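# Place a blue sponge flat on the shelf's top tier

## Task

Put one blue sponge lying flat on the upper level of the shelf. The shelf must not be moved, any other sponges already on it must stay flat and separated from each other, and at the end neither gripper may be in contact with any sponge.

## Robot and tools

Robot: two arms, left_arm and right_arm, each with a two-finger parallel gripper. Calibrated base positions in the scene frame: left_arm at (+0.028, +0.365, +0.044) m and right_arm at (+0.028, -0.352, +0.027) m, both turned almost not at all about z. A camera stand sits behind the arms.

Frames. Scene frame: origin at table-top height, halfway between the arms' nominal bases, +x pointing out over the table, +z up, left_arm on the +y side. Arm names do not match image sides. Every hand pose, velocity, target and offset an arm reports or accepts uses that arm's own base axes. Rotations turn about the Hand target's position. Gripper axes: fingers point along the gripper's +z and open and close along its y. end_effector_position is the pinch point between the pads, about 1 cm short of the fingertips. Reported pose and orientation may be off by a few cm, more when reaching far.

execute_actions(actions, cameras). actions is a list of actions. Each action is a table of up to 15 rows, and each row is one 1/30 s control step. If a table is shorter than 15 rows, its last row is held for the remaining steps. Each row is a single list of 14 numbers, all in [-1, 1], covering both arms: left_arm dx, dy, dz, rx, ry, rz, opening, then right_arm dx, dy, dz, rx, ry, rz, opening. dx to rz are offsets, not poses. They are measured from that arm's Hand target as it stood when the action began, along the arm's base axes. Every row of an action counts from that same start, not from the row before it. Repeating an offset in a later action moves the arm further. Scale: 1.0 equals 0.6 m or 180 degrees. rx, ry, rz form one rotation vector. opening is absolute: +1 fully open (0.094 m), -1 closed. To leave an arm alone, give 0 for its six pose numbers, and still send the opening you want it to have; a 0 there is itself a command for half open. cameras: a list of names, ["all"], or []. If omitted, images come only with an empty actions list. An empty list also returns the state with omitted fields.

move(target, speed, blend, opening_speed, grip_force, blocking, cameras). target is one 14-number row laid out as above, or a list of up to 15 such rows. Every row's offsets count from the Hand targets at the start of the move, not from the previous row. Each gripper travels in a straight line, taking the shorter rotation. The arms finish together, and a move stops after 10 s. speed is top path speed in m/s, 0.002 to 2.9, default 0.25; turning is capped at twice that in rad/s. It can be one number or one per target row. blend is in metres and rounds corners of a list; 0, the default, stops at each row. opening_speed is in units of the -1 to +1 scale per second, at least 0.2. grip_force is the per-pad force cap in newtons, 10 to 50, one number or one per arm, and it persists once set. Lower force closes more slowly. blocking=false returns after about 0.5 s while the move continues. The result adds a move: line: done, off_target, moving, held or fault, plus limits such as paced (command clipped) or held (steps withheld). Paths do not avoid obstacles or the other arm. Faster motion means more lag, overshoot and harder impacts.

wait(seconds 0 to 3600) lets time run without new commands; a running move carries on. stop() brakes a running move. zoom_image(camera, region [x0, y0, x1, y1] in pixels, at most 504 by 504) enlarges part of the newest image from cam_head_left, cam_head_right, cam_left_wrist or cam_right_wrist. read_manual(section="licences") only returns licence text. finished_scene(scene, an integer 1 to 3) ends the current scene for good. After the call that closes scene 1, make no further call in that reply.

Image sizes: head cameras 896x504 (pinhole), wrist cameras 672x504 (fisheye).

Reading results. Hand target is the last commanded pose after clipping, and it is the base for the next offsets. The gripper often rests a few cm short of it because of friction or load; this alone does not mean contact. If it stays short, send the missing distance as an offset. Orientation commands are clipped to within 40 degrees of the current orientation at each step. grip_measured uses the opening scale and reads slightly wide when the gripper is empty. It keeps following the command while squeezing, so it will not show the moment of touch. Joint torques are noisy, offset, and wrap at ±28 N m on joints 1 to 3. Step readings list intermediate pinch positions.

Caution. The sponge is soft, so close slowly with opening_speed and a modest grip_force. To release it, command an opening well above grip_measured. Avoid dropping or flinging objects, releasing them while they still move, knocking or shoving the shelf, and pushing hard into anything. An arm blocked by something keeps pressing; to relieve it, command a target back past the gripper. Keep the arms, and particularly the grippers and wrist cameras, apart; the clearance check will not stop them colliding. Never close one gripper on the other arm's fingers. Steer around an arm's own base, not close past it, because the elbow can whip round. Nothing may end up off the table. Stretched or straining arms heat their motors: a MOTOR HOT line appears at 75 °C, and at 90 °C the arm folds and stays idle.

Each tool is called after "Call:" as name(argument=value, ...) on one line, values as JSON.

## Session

Call:
execute_actions(actions=[])

Scene clock: 0.00 s.
left_arm: end_effector_position=(+0.4057, +0.0231, +0.1009) grip_measured=+1.000 end_effector_quat_wxyz=(+0.592, -0.061, +0.803, -0.008) | right_arm: end_effector_position=(+0.4055, -0.0341, +0.1183) grip_measured=+1.000 end_effector_quat_wxyz=(+0.609, +0.027, +0.786, -0.103)
Joint positions: left_arm=[0.048 1.581 0.38 0.898 -0.014 -0.094 0.094] | right_arm=[0 1.563 0.378 0.94 0.196 -0.084 0.094]
Joint velocities: within noise
Joint torques (N m): no reading
Motor temperatures (°C): left_arm=[26 27 29 25 24 27 28] | right_arm=[28 29 27 27 27 28 28]
Heat: left arm: 29 °C; right arm: 29 °C.
Hand target: left_arm +0.4110, +0.0242, +0.1167; +0.610, -0.060, +0.790, -0.005 | right_arm +0.4100, -0.0355, +0.1347; +0.627, +0.030, +0.771, -0.107
Tool commands: left_gripper/opening=+1.0 right_gripper/opening=+1.0

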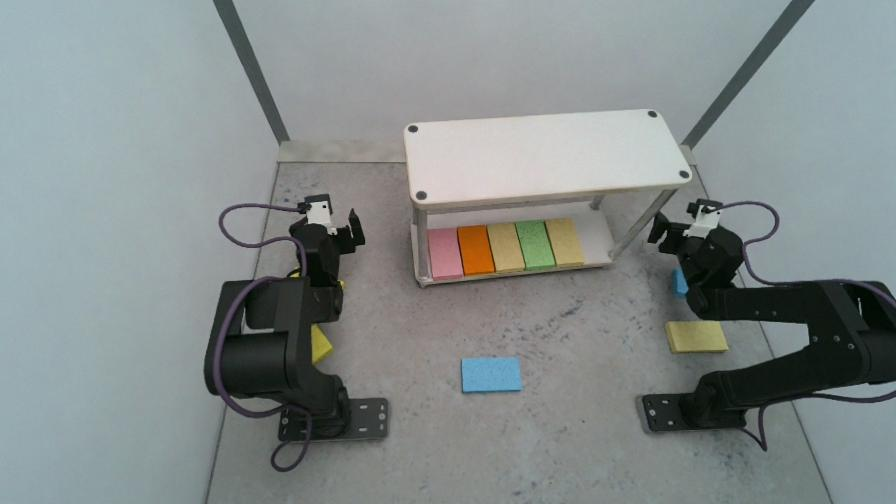

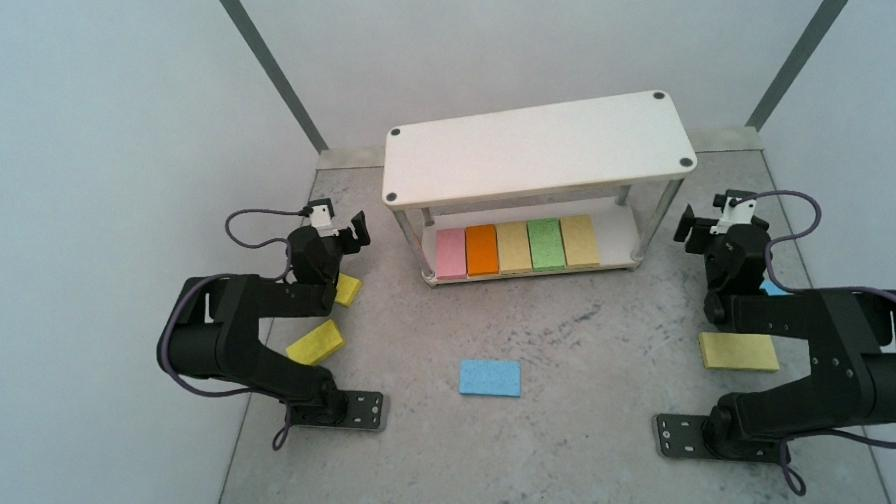

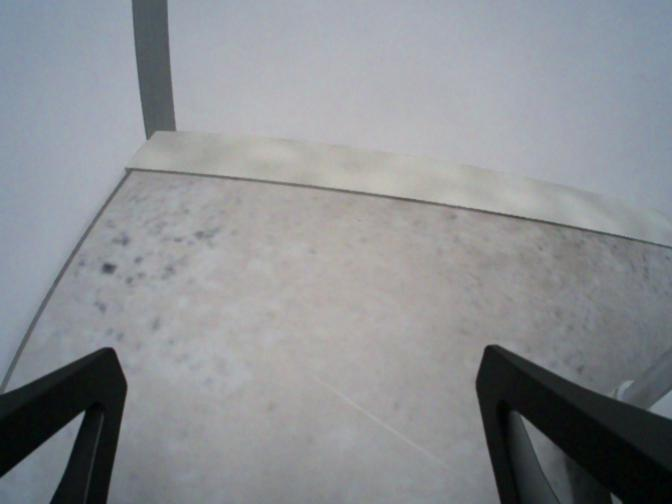

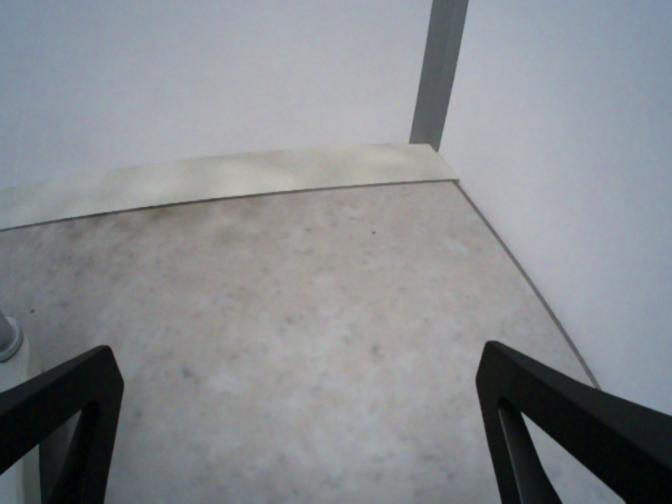

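Call:
move(target=[[-0.285,-0.14,0.139,0.047,0.037,-0.183,1,0,0,0,0,0,0,1],[-0.4,-0.374,0.139,0.095,0.074,-0.366,1,0,0,0,0,0,0,1],[-0.567,-0.507,0.017,0.1357,0.106,-0.5234,1,0,0,0,0,0,0,1]], blend=[0.06,0.06,0], speed=0.35, cameras=["cam_left_wrist","cam_head_right"])

Scene clock: 4.77 s.
left_arm: end_effector_position=(+0.0647, -0.2646, +0.1071) grip_measured=+1.000 end_effector_quat_wxyz=(+0.252, +0.653, +0.659, -0.274) | right_arm: end_effector_position=(+0.4055, -0.0341, +0.1183) grip_measured=+1.000 end_effector_quat_wxyz=(+0.609, +0.027, +0.786, -0.103)
Joint positions: left_arm=[-1.117 0.929 0.535 -0.476 0.332 0.322 0.094] | right_arm=[0 1.563 0.378 0.94 0.196 -0.084 0.094]
Joint torques (N m): left_arm=[-0.4 -0.54 7.5 1.82 0.09 -0.09] | right_arm=[-0.1 -6 5.07 2.27 -0.01 0]
Heat: left arm: 30 °C; right arm: 29 °C.
Hand target: left_arm +0.0708, -0.2800, +0.1269; +0.288, +0.646, +0.646, -0.288 | right_arm +0.4100, -0.0355, +0.1347; +0.627, +0.030, +0.771, -0.107
Off the commanded pose: left_arm 0.026 m, 5 deg | right_arm 0.017 m, 3 deg.
move: off_target (left_arm)
Images, in order (width x height): cam_head_right 896x504, cam_left_wrist 672x504.

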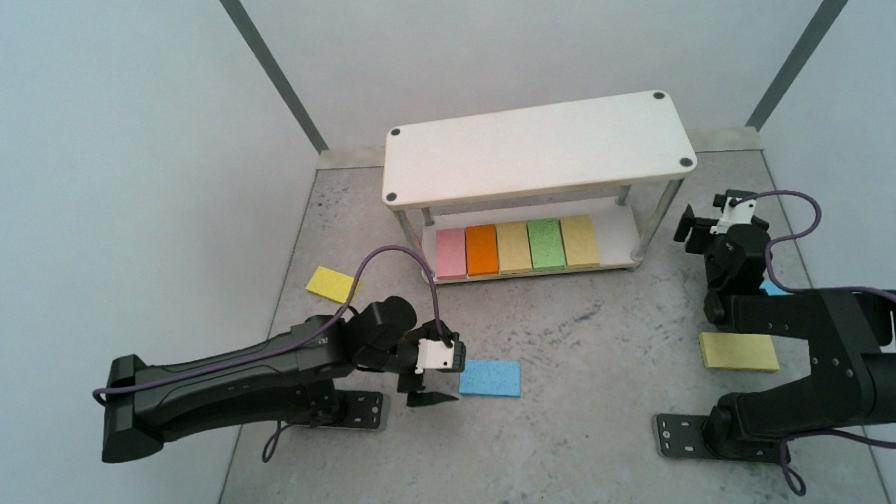

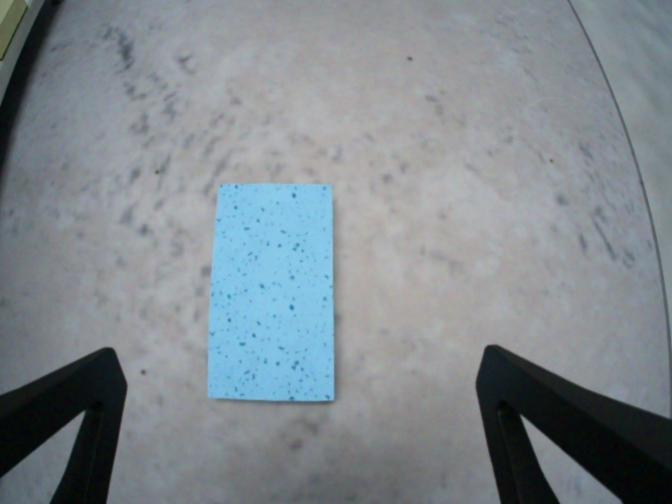

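Call:
move(target=[[0.03,-0.095,-0.083,0,0,0,1,0,0,0,0,0,0,1],[0.03,-0.095,-0.208,0,0,0,1,0,0,0,0,0,0,1]], blend=[0.02,0], cameras=["cam_left_wrist"])

Scene clock: 8.67 s.
left_arm: end_effector_position=(+0.0903, -0.3313, -0.0028) grip_measured=+1.000 end_effector_quat_wxyz=(+0.271, +0.649, +0.654, -0.278) | right_arm: end_effector_position=(+0.4055, -0.0341, +0.1183) grip_measured=+1.000 end_effector_quat_wxyz=(+0.609, +0.027, +0.786, -0.103)
Joint positions: left_arm=[-1.15 1.613 0.404 0.389 0.304 0.294 0.094] | right_arm=[0 1.563 0.378 0.94 0.196 -0.084 0.094]
Joint torques (N m): left_arm=[-0.47 -3.36 2.86 1.91 0.05 -0.1] | right_arm=[-0.1 -5.98 5.07 2.27 -0.01 0]
Heat: left arm: 30 °C; right arm: 30 °C.
Hand target: left_arm +0.0888, -0.3370, +0.0021; +0.288, +0.646, +0.646, -0.288 | right_arm +0.4100, -0.0355, +0.1347; +0.627, +0.030, +0.771, -0.107
Off the commanded pose: left_arm 0.008 m, 2 deg | right_arm 0.017 m, 3 deg.
move: done

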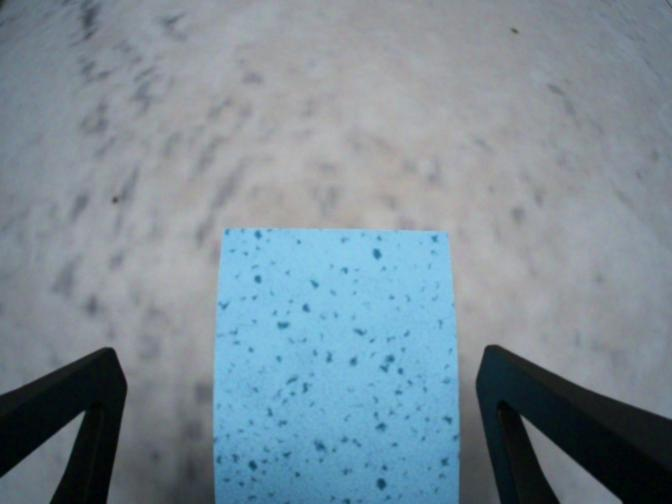

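Call:
move(target=[[-0.021,0.013,-0.031,0,0,0,1,0,0,0,0,0,0,1],[-0.021,0.013,-0.031,0,0,0,0.15,0,0,0,0,0,0,1]], opening_speed=0.9, cameras=["cam_left_wrist"])

Scene clock: 11.83 s.
left_arm: end_effector_position=(+0.0781, -0.3250, -0.0206) grip_measured=+0.313 end_effector_quat_wxyz=(+0.273, +0.647, +0.654, -0.280) | right_arm: end_effector_position=(+0.4055, -0.0341, +0.1183) grip_measured=+1.000 end_effector_quat_wxyz=(+0.609, +0.027, +0.786, -0.103)
Joint positions: left_arm=[-1.191 1.682 0.334 0.544 0.275 0.257 0.062] | right_arm=[0 1.563 0.378 0.94 0.196 -0.084 0.094]
Joint torques (N m): left_arm=[-0.39 -3.36 2.14 1.87 0.04 -0.08] | right_arm=[-0.1 -5.97 5.05 2.27 -0.01 0]
Heat: left arm: 30 °C; right arm: 31 °C.
Hand target: left_arm +0.0762, -0.3292, -0.0165; +0.288, +0.646, +0.646, -0.288 | right_arm +0.4100, -0.0355, +0.1347; +0.627, +0.030, +0.771, -0.107
Off the commanded pose: left_arm 0.006 m, 2 deg | right_arm 0.017 m, 3 deg.
move: done

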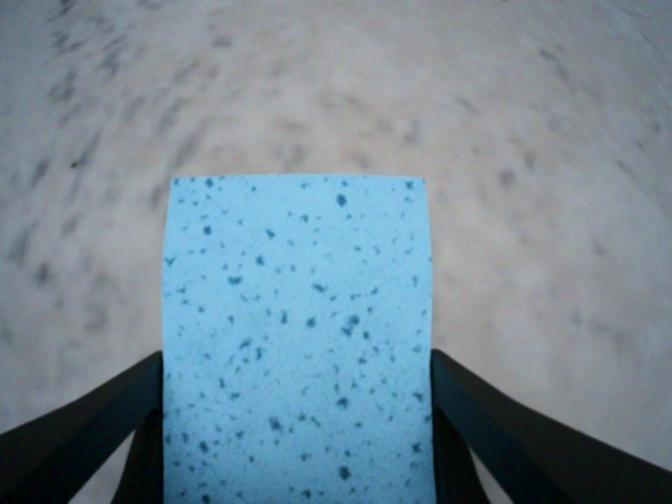

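Call:
move(target=[[0.123,-0.018,0.694,-0.002,-0.001,0.1,0.15,0,0,0,0,0,0,1],[0.498,0.102,0.7275,-0.007,-0.004,0.311,0.15,0,0,0,0,0,0,1],[0.503,0.102,0.644,-0.007,-0.004,0.311,0.15,0,0,0,0,0,0,1],[0.503,0.102,0.615,-0.007,-0.004,0.311,0.15,0,0,0,0,0,0,1]], blend=[0.05,0,0.01,0], speed=[0.35,0.35,0.12,0.06], cameras=["cam_left_wrist","cam_head_right"])

Call:
zoom_image(camera="cam_head_right", region=[360, 60, 560, 220])

Scene clock: 18.27 s.
left_arm: end_effector_position=(+0.3783, -0.2712, +0.3350) grip_measured=+0.313 end_effector_quat_wxyz=(+0.370, +0.272, +0.880, -0.117) | right_arm: end_effector_position=(+0.4055, -0.0341, +0.1183) grip_measured=+1.000 end_effector_quat_wxyz=(+0.609, +0.027, +0.786, -0.103)
Joint positions: left_arm=[-0.631 1.767 2.079 -1.085 -0.018 -0.025 0.062] | right_arm=[0 1.563 0.378 0.94 0.196 -0.084 0.094]
Joint torques (N m): left_arm=[0.38 -8.98 3.67 1.82 -0.06 -0.06] | right_arm=[-0.09 -5.98 5.07 2.27 -0.01 0]
Motor temperatures (°C): left_arm=[26 28 30 28 24 27 28] | right_arm=[28 31 28 33 27 28 28]
Heat: left arm: 30 °C; right arm: 33 °C.
Hand target: left_arm +0.3780, -0.2680, +0.3525; +0.400, +0.266, +0.869, -0.122 | right_arm +0.4100, -0.0355, +0.1347; +0.627, +0.030, +0.771, -0.107
Off the commanded pose: left_arm 0.018 m, 4 deg | right_arm 0.017 m, 3 deg.
elbow stopped short (left arm): the move would have taken joint 3 (elbow) straighter than the controller allows.
move: off_target (left_arm); blend cut to 0.0087 m at target 3
Images, in order (width x height): cam_head_right 896x504, cam_left_wrist 672x504.

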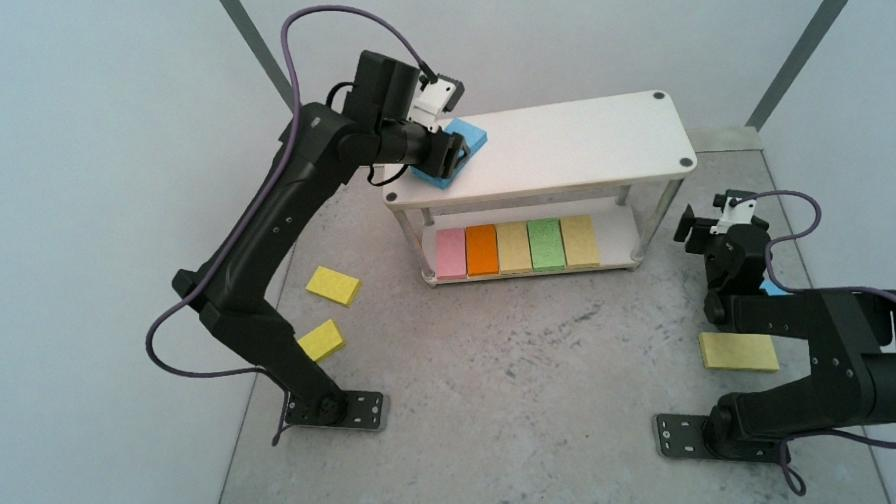

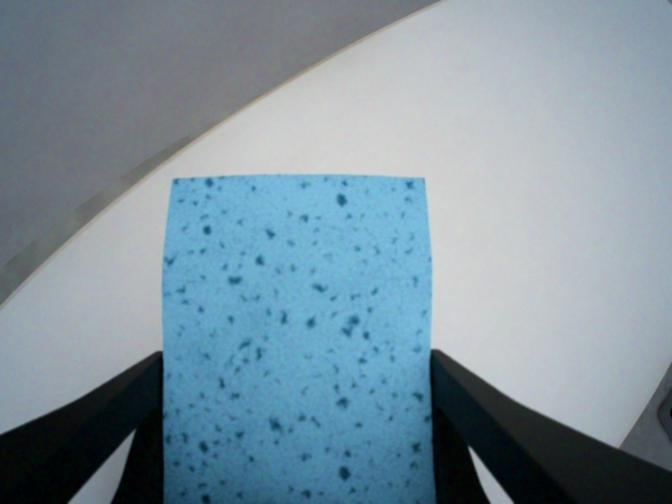

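Scaled by 2.520 from the camera's image (finer frame: 1280x720).

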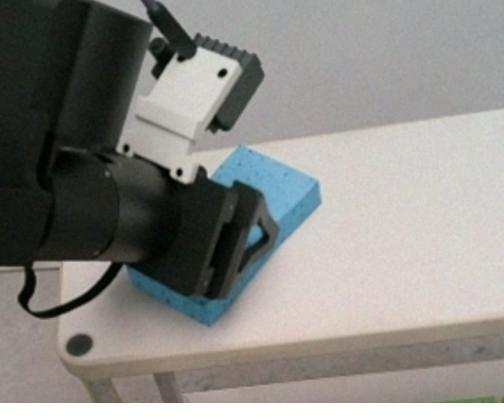

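Call:
move(target=[[0,0,-0.02,0,0,0,0.15,0,0,0,0,0,0,1],[0,0,-0.018,0,0,0,0.95,0,0,0,0,0,0,1],[-0.11,0.076,0.15,0,0,0,0.95,0,0,0,0,0,0,1]], opening_speed=1.5, speed=[0.05,0.05,0.25], cameras=["cam_left_wrist","cam_head_right"])

Scene clock: 24.43 s.
left_arm: end_effector_position=(+0.3175, -0.2275, +0.4385) grip_measured=+0.947 end_effector_quat_wxyz=(+0.406, +0.268, +0.864, -0.129) | right_arm: end_effector_position=(+0.4055, -0.0341, +0.1183) grip_measured=+1.000 end_effector_quat_wxyz=(+0.609, +0.027, +0.786, -0.103)
Joint positions: left_arm=[-0.633 1.793 2.63 -1.529 -0.018 -0.023 0.091] | right_arm=[0 1.563 0.378 0.94 0.196 -0.084 0.094]
Joint torques (N m): left_arm=[-0.14 -4.3 5.97 1.17 -0.12 -0.07] | right_arm=[-0.09 -5.98 5.07 2.27 -0.01 0]
Heat: left arm: 31 °C; right arm: 34 °C.
Hand target: left_arm +0.3120, -0.2224, +0.4425; +0.400, +0.266, +0.869, -0.122 | right_arm +0.4100, -0.0355, +0.1347; +0.627, +0.030, +0.771, -0.107
Off the commanded pose: left_arm 0.008 m, 1 deg | right_arm 0.017 m, 3 deg.
joint sent to its limit (left arm) — joint 4 (wrist pitch), lower limit. The joint targets are off in position, not in orientation.
move: done
Images, in order (width x height): cam_head_right 896x504, cam_left_wrist 672x504.

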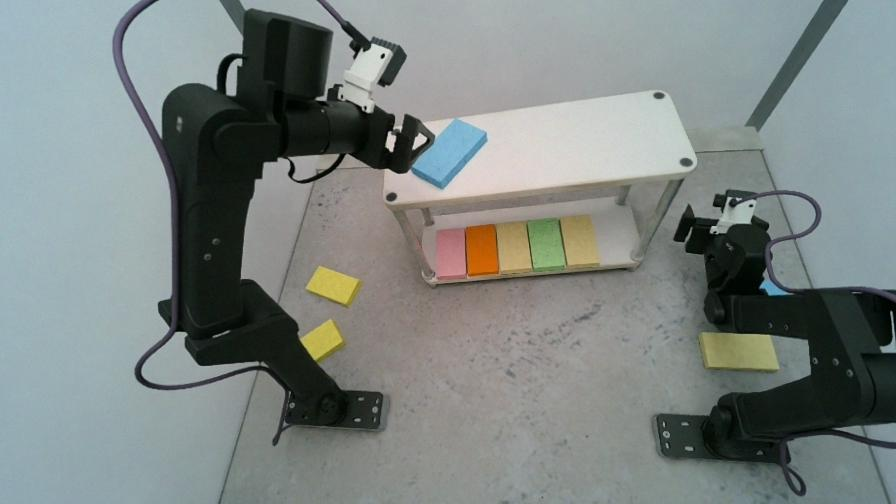

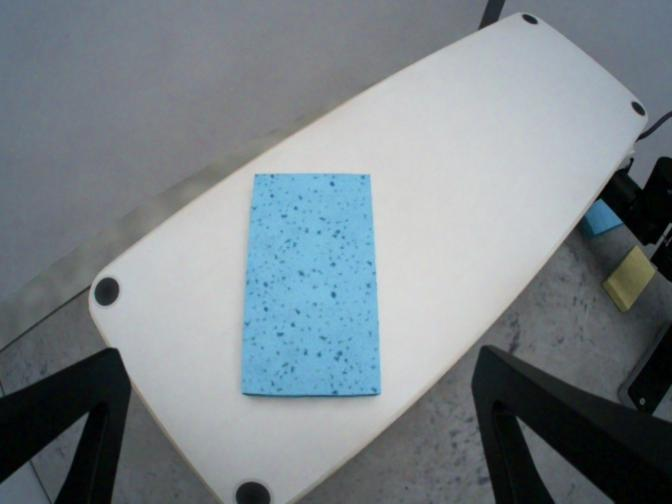

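Call:
finished_scene(scene=2)

The scene is finished: the task was done.


## Next scene

The same job, from a new start.

Call:
execute_actions(actions=[])

Scene clock: 0.00 s.
left_arm: end_effector_position=(+0.4082, +0.0455, +0.1046) grip_measured=+1.000 end_effector_quat_wxyz=(+0.570, -0.097, +0.805, +0.132) | right_arm: end_effector_position=(+0.4048, -0.0244, +0.1132) grip_measured=+1.000 end_effector_quat_wxyz=(+0.603, +0.037, +0.793, -0.077)
Joint positions: left_arm=[-0.056 1.587 0.449 0.792 -0.382 -0.026 0.094] | right_arm=[0.02 1.559 0.378 0.914 0.187 -0.031 0.094]
Joint velocities: within noise
Joint torques (N m): no reading
Motor temperatures (°C): left_arm=[26 27 28 25 24 27 28] | right_arm=[27 29 26 27 27 28 28]
Heat: left arm: 28 °C; right arm: 29 °C.
Hand target: left_arm +0.4138, +0.0462, +0.1220; +0.591, -0.106, +0.789, +0.129 | right_arm +0.4095, -0.0258, +0.1301; +0.623, +0.039, +0.777, -0.081
Tool commands: left_gripper/opening=+1.0 right_gripper/opening=+1.0

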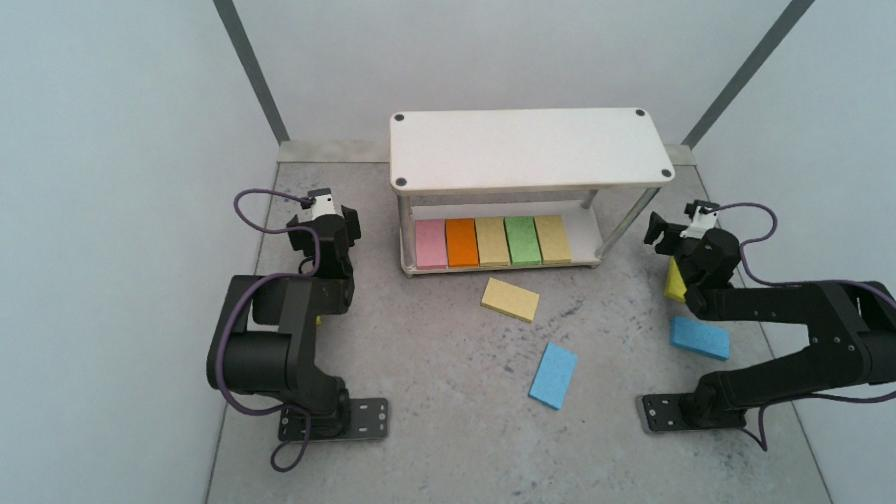

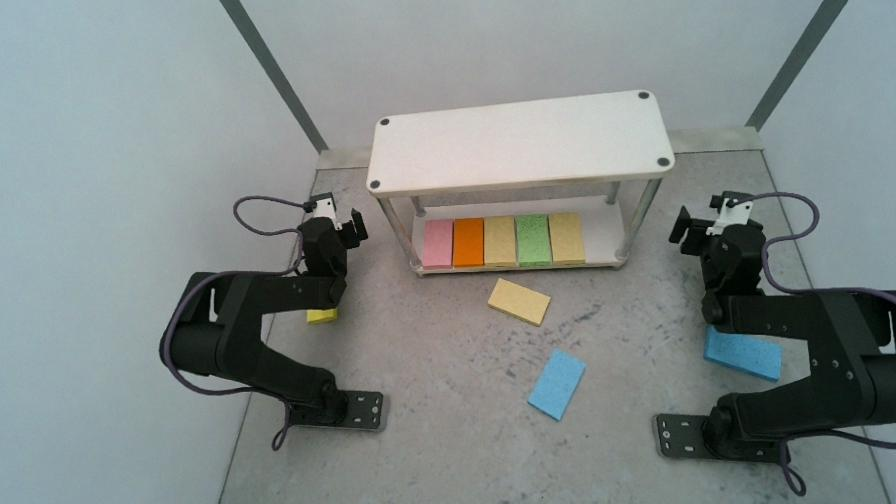

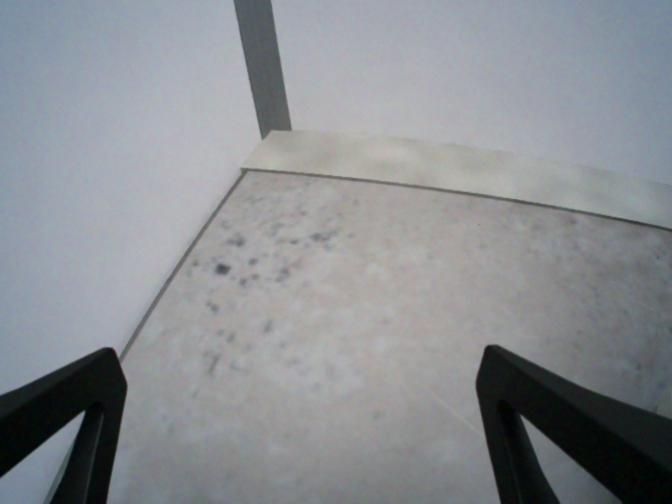

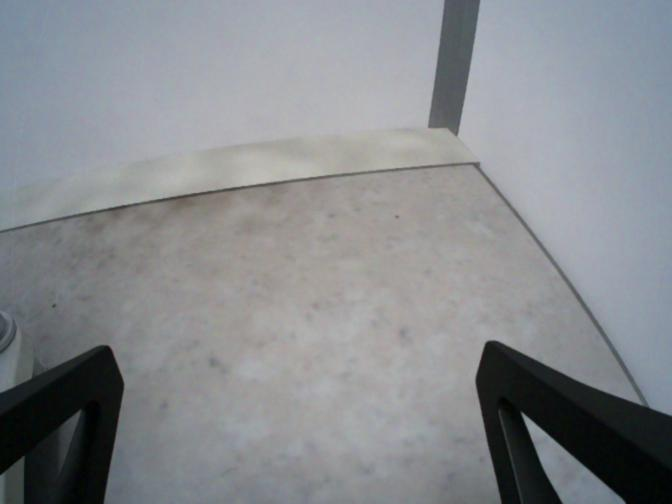

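Call:
move(target=[[-0.29,-0.143,0.13,-0.012,0.08,-0.19,1,0,0,0,0,0,0,1],[-0.407,-0.443,0.13,-0.017,0.12,-0.38,1,0,0,0,0,0,0,1],[-0.53,-0.66,0.08,-0.017,0.14,-0.3,1,0,0,0,0,0,0,1],[-0.607,-0.777,0.008,-0.0168,0.151,-0.2324,1,0,0,0,0,0,0,1]], blend=[0.06,0.06,0.04,0], speed=0.35, cameras=["cam_left_wrist","cam_head_right"])

Scene clock: 7.03 s.
left_arm: end_effector_position=(+0.0431, -0.4112, +0.1094) grip_measured=+1.000 end_effector_quat_wxyz=(+0.375, +0.216, +0.898, -0.079) | right_arm: end_effector_position=(+0.4048, -0.0244, +0.1132) grip_measured=+1.000 end_effector_quat_wxyz=(+0.603, +0.037, +0.793, -0.077)
Joint positions: left_arm=[-1.774 1.892 1.395 -0.838 -0.759 -1.207 0.094] | right_arm=[0.02 1.559 0.378 0.914 0.187 -0.031 0.094]
Joint torques (N m): left_arm=[-0.1 -6.27 8.84 0.39 -0.84 -0.09] | right_arm=[-0.1 -5.94 5.18 2.21 0 -0.01]
Heat: left arm: 29 °C; right arm: 29 °C.
Hand target: left_arm +0.0496, -0.4200, +0.1268; +0.397, +0.198, +0.892, -0.087 | right_arm +0.4095, -0.0258, +0.1301; +0.623, +0.039, +0.777, -0.081
Off the commanded pose: left_arm 0.021 m, 3 deg | right_arm 0.018 m, 3 deg.
move: off_target (left_arm)
Images, in order (width x height): cam_head_right 896x504, cam_left_wrist 672x504.

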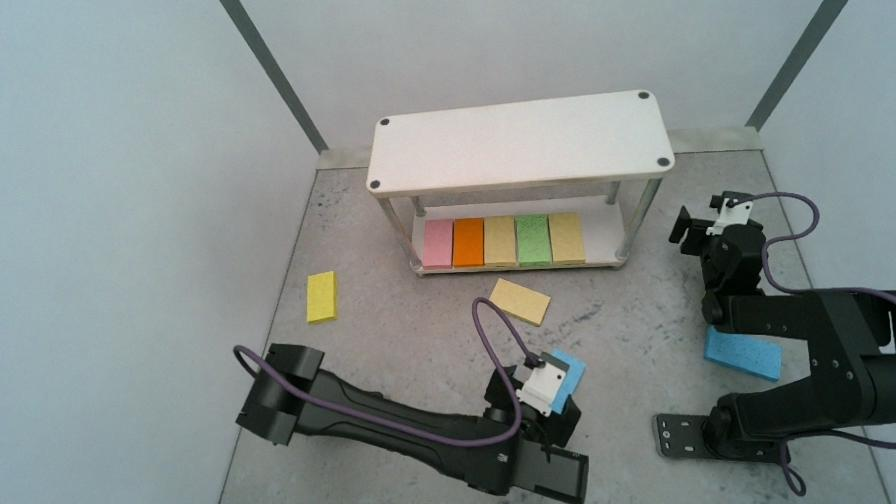

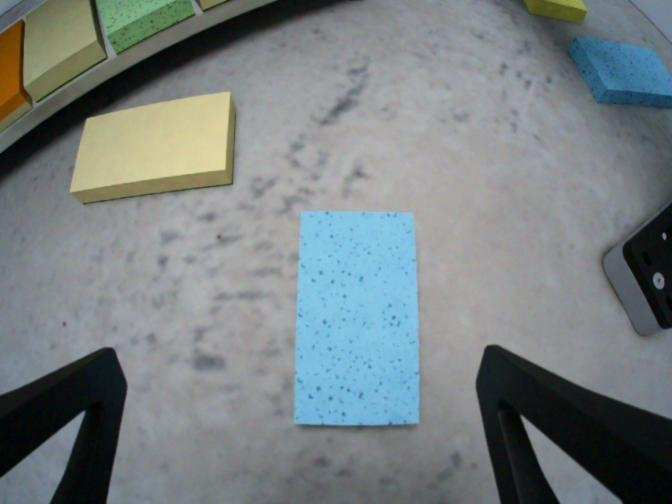

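Call:
move(target=[[0.052,-0.063,-0.083,0,0,-0.014,1,0,0,0,0,0,0,1],[0.052,-0.063,-0.213,0,0,-0.014,1,0,0,0,0,0,0,1]], blend=[0.02,0], cameras=["cam_left_wrist"])

Scene clock: 9.47 s.
left_arm: end_effector_position=(+0.0803, -0.4566, +0.0026) grip_measured=+1.000 end_effector_quat_wxyz=(+0.392, +0.221, +0.889, -0.089) | right_arm: end_effector_position=(+0.4048, -0.0244, +0.1132) grip_measured=+1.000 end_effector_quat_wxyz=(+0.603, +0.037, +0.793, -0.077)
Joint positions: left_arm=[-1.67 2.167 1.305 -0.335 -0.757 -1.033 0.094] | right_arm=[0.02 1.559 0.378 0.914 0.187 -0.031 0.094]
Joint torques (N m): left_arm=[0.51 -7.71 3.14 1.12 -0.39 0.05] | right_arm=[-0.1 -5.94 5.18 2.21 -0.01 -0.01]
Heat: left arm: 29 °C; right arm: 30 °C.
Hand target: left_arm +0.0808, -0.4578, -0.0010; +0.395, +0.218, +0.887, -0.096 | right_arm +0.4095, -0.0258, +0.1301; +0.623, +0.039, +0.777, -0.081
Off the commanded pose: left_arm 0.004 m, 1 deg | right_arm 0.018 m, 3 deg.
move: done

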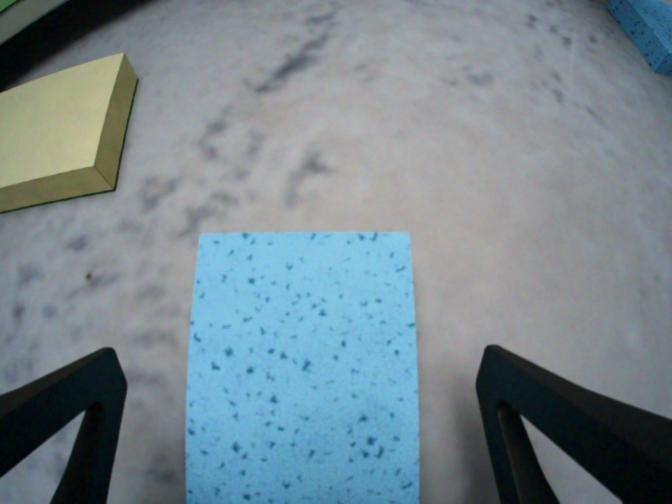

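Call:
move(target=[[-0.012,0.006,-0.041,0,0,0,1,0,0,0,0,0,0,1],[-0.012,0.006,-0.041,0,0,0,0.15,0,0,0,0,0,0,1]], opening_speed=1.0, cameras=["cam_left_wrist"])

Scene clock: 12.20 s.
left_arm: end_effector_position=(+0.0781, -0.4509, -0.0242) grip_measured=+0.320 end_effector_quat_wxyz=(+0.390, +0.223, +0.890, -0.083) | right_arm: end_effector_position=(+0.4048, -0.0244, +0.1132) grip_measured=+1.000 end_effector_quat_wxyz=(+0.603, +0.037, +0.793, -0.077)
Joint positions: left_arm=[-1.676 2.219 1.269 -0.268 -0.757 -1.043 0.062] | right_arm=[0.02 1.559 0.378 0.914 0.187 -0.031 0.094]
Joint torques (N m): left_arm=[-0.46 -7.75 3.32 1.06 -0.45 -0.08] | right_arm=[-0.09 -5.94 5.18 2.21 -0.01 0]
Heat: left arm: 29 °C; right arm: 30 °C.
Hand target: left_arm +0.0736, -0.4542, -0.0256; +0.395, +0.218, +0.887, -0.096 | right_arm +0.4095, -0.0258, +0.1301; +0.623, +0.039, +0.777, -0.081
Off the commanded pose: left_arm 0.006 m, 2 deg | right_arm 0.018 m, 3 deg.
move: done

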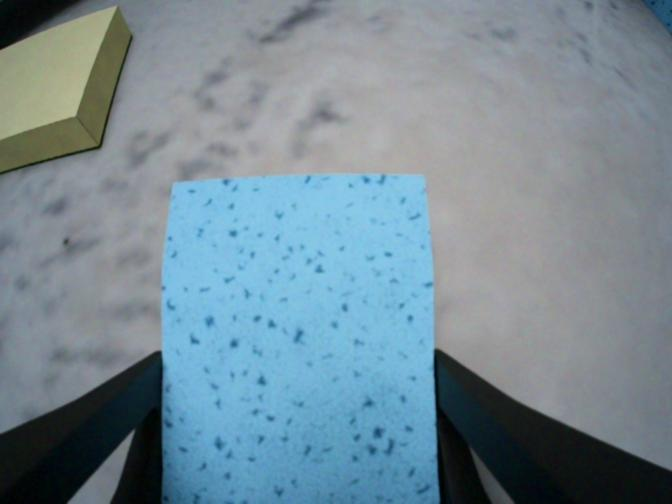

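Call:
move(target=[[0.077,0.157,0.643,0,0,-0.125,0.15,0,0,0,0,0,0,1],[0.311,0.24,0.684,-0.003,-0.005,-0.097,0.15,0,0,0,0,0,0,1],[0.544,0.384,0.684,-0.0067,-0.0115,-0.014,0.15,0,0,0,0,0,0,1],[0.544,0.384,0.651,-0.0067,-0.0115,-0.014,0.15,0,0,0,0,0,0,1],[0.544,0.384,0.624,-0.0067,-0.0115,-0.014,0.15,0,0,0,0,0,0,1]], blend=[0.06,0.05,0,0.01,0], speed=[0.35,0.35,0.35,0.12,0.06], cameras=["cam_left_wrist","cam_head_right"])

Call:
zoom_image(camera="cam_head_right", region=[350, 60, 550, 220])

Scene clock: 18.23 s.
left_arm: end_effector_position=(+0.4032, -0.2224, +0.3339) grip_measured=+0.320 end_effector_quat_wxyz=(+0.388, +0.236, +0.886, -0.097) | right_arm: end_effector_position=(+0.4048, -0.0244, +0.1132) grip_measured=+1.000 end_effector_quat_wxyz=(+0.603, +0.037, +0.793, -0.077)
Joint positions: left_arm=[-0.507 1.713 1.989 -1.024 -0.001 0.014 0.062] | right_arm=[0.02 1.559 0.378 0.914 0.187 -0.031 0.094]
Joint torques (N m): left_arm=[0.43 -8.05 3.51 1.73 0.08 0.02] | right_arm=[-0.09 -5.94 5.16 2.21 -0.01 0]
Heat: left arm: 30 °C; right arm: 31 °C.
Hand target: left_arm +0.4000, -0.2238, +0.3488; +0.411, +0.235, +0.874, -0.110 | right_arm +0.4095, -0.0258, +0.1301; +0.623, +0.039, +0.777, -0.081
Off the commanded pose: left_arm 0.015 m, 3 deg | right_arm 0.018 m, 3 deg.
move: off_target (left_arm); blend cut to 0.0081 m at target 4
Images, in order (width x height): cam_head_right 896x504, cam_left_wrist 672x504.

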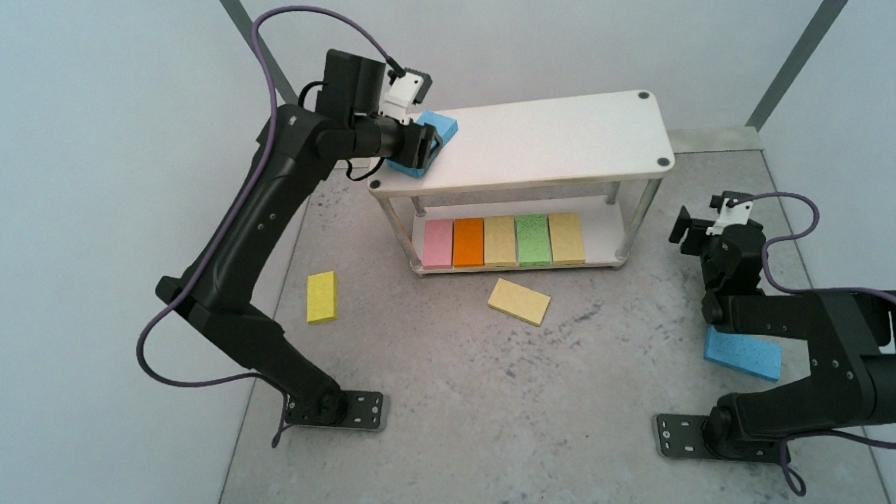

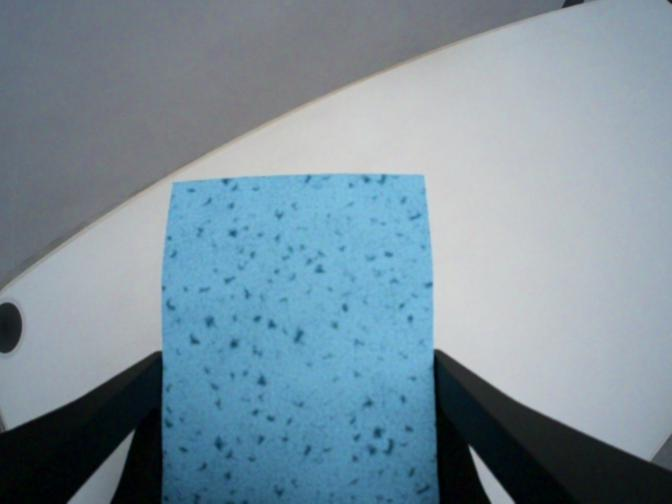

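Scaled by 2.520 from the camera's image (finer frame: 1280x720).

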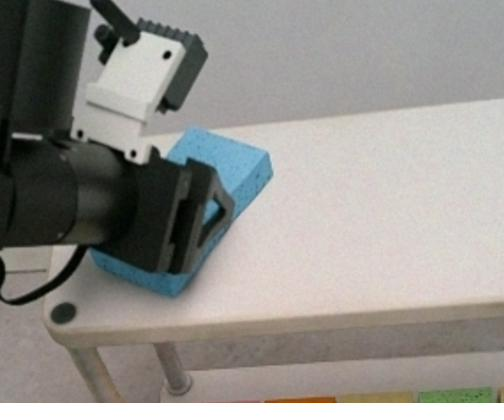

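Call:
move(target=[[0,0,-0.02,0,0,0,0.15,0,0,0,0,0,0,1],[0,0,-0.018,0,0,0,0.95,0,0,0,0,0,0,1],[-0.11,0.065,0.15,0,0,0,0.95,0,0,0,0,0,0,1]], opening_speed=1.5, speed=[0.05,0.05,0.25], cameras=["cam_left_wrist","cam_head_right"])

Scene clock: 23.70 s.
left_arm: end_effector_position=(+0.3394, -0.1887, +0.4323) grip_measured=+0.947 end_effector_quat_wxyz=(+0.410, +0.235, +0.875, -0.105) | right_arm: end_effector_position=(+0.4048, -0.0244, +0.1132) grip_measured=+1.000 end_effector_quat_wxyz=(+0.603, +0.037, +0.793, -0.077)
Joint positions: left_arm=[-0.508 1.731 2.503 -1.467 0.003 0.015 0.091] | right_arm=[0.02 1.559 0.378 0.914 0.187 -0.031 0.094]
Joint torques (N m): left_arm=[0.44 -3.82 6.42 1.14 0.12 0.06] | right_arm=[-0.09 -5.94 5.16 2.21 -0.01 -0.01]
Motor temperatures (°C): left_arm=[26 28 30 27 25 27 28] | right_arm=[27 29 27 32 27 28 28]
Heat: left arm: 30 °C; right arm: 32 °C.
Hand target: left_arm +0.3340, -0.1848, +0.4388; +0.411, +0.235, +0.874, -0.110 | right_arm +0.4095, -0.0258, +0.1301; +0.623, +0.039, +0.777, -0.081
Off the commanded pose: left_arm 0.009 m, 1 deg | right_arm 0.018 m, 3 deg.
move: done
Images, in order (width x height): cam_head_right 896x504, cam_left_wrist 672x504.

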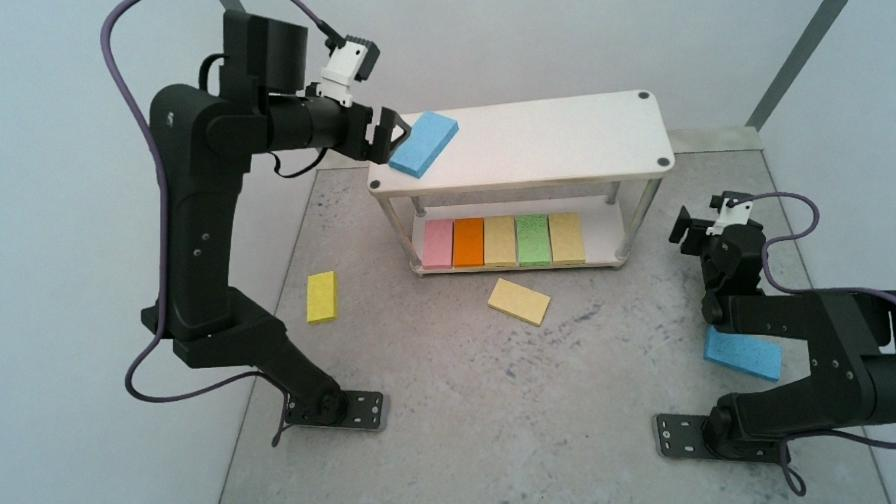

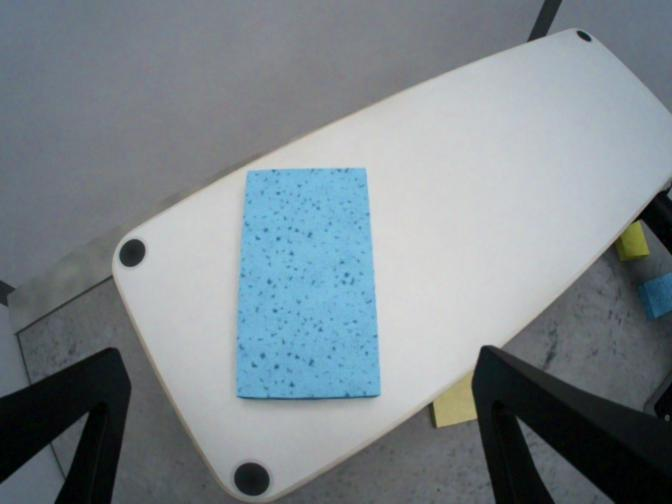

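Call:
finished_scene(scene=3)

The scene is finished: the task was done.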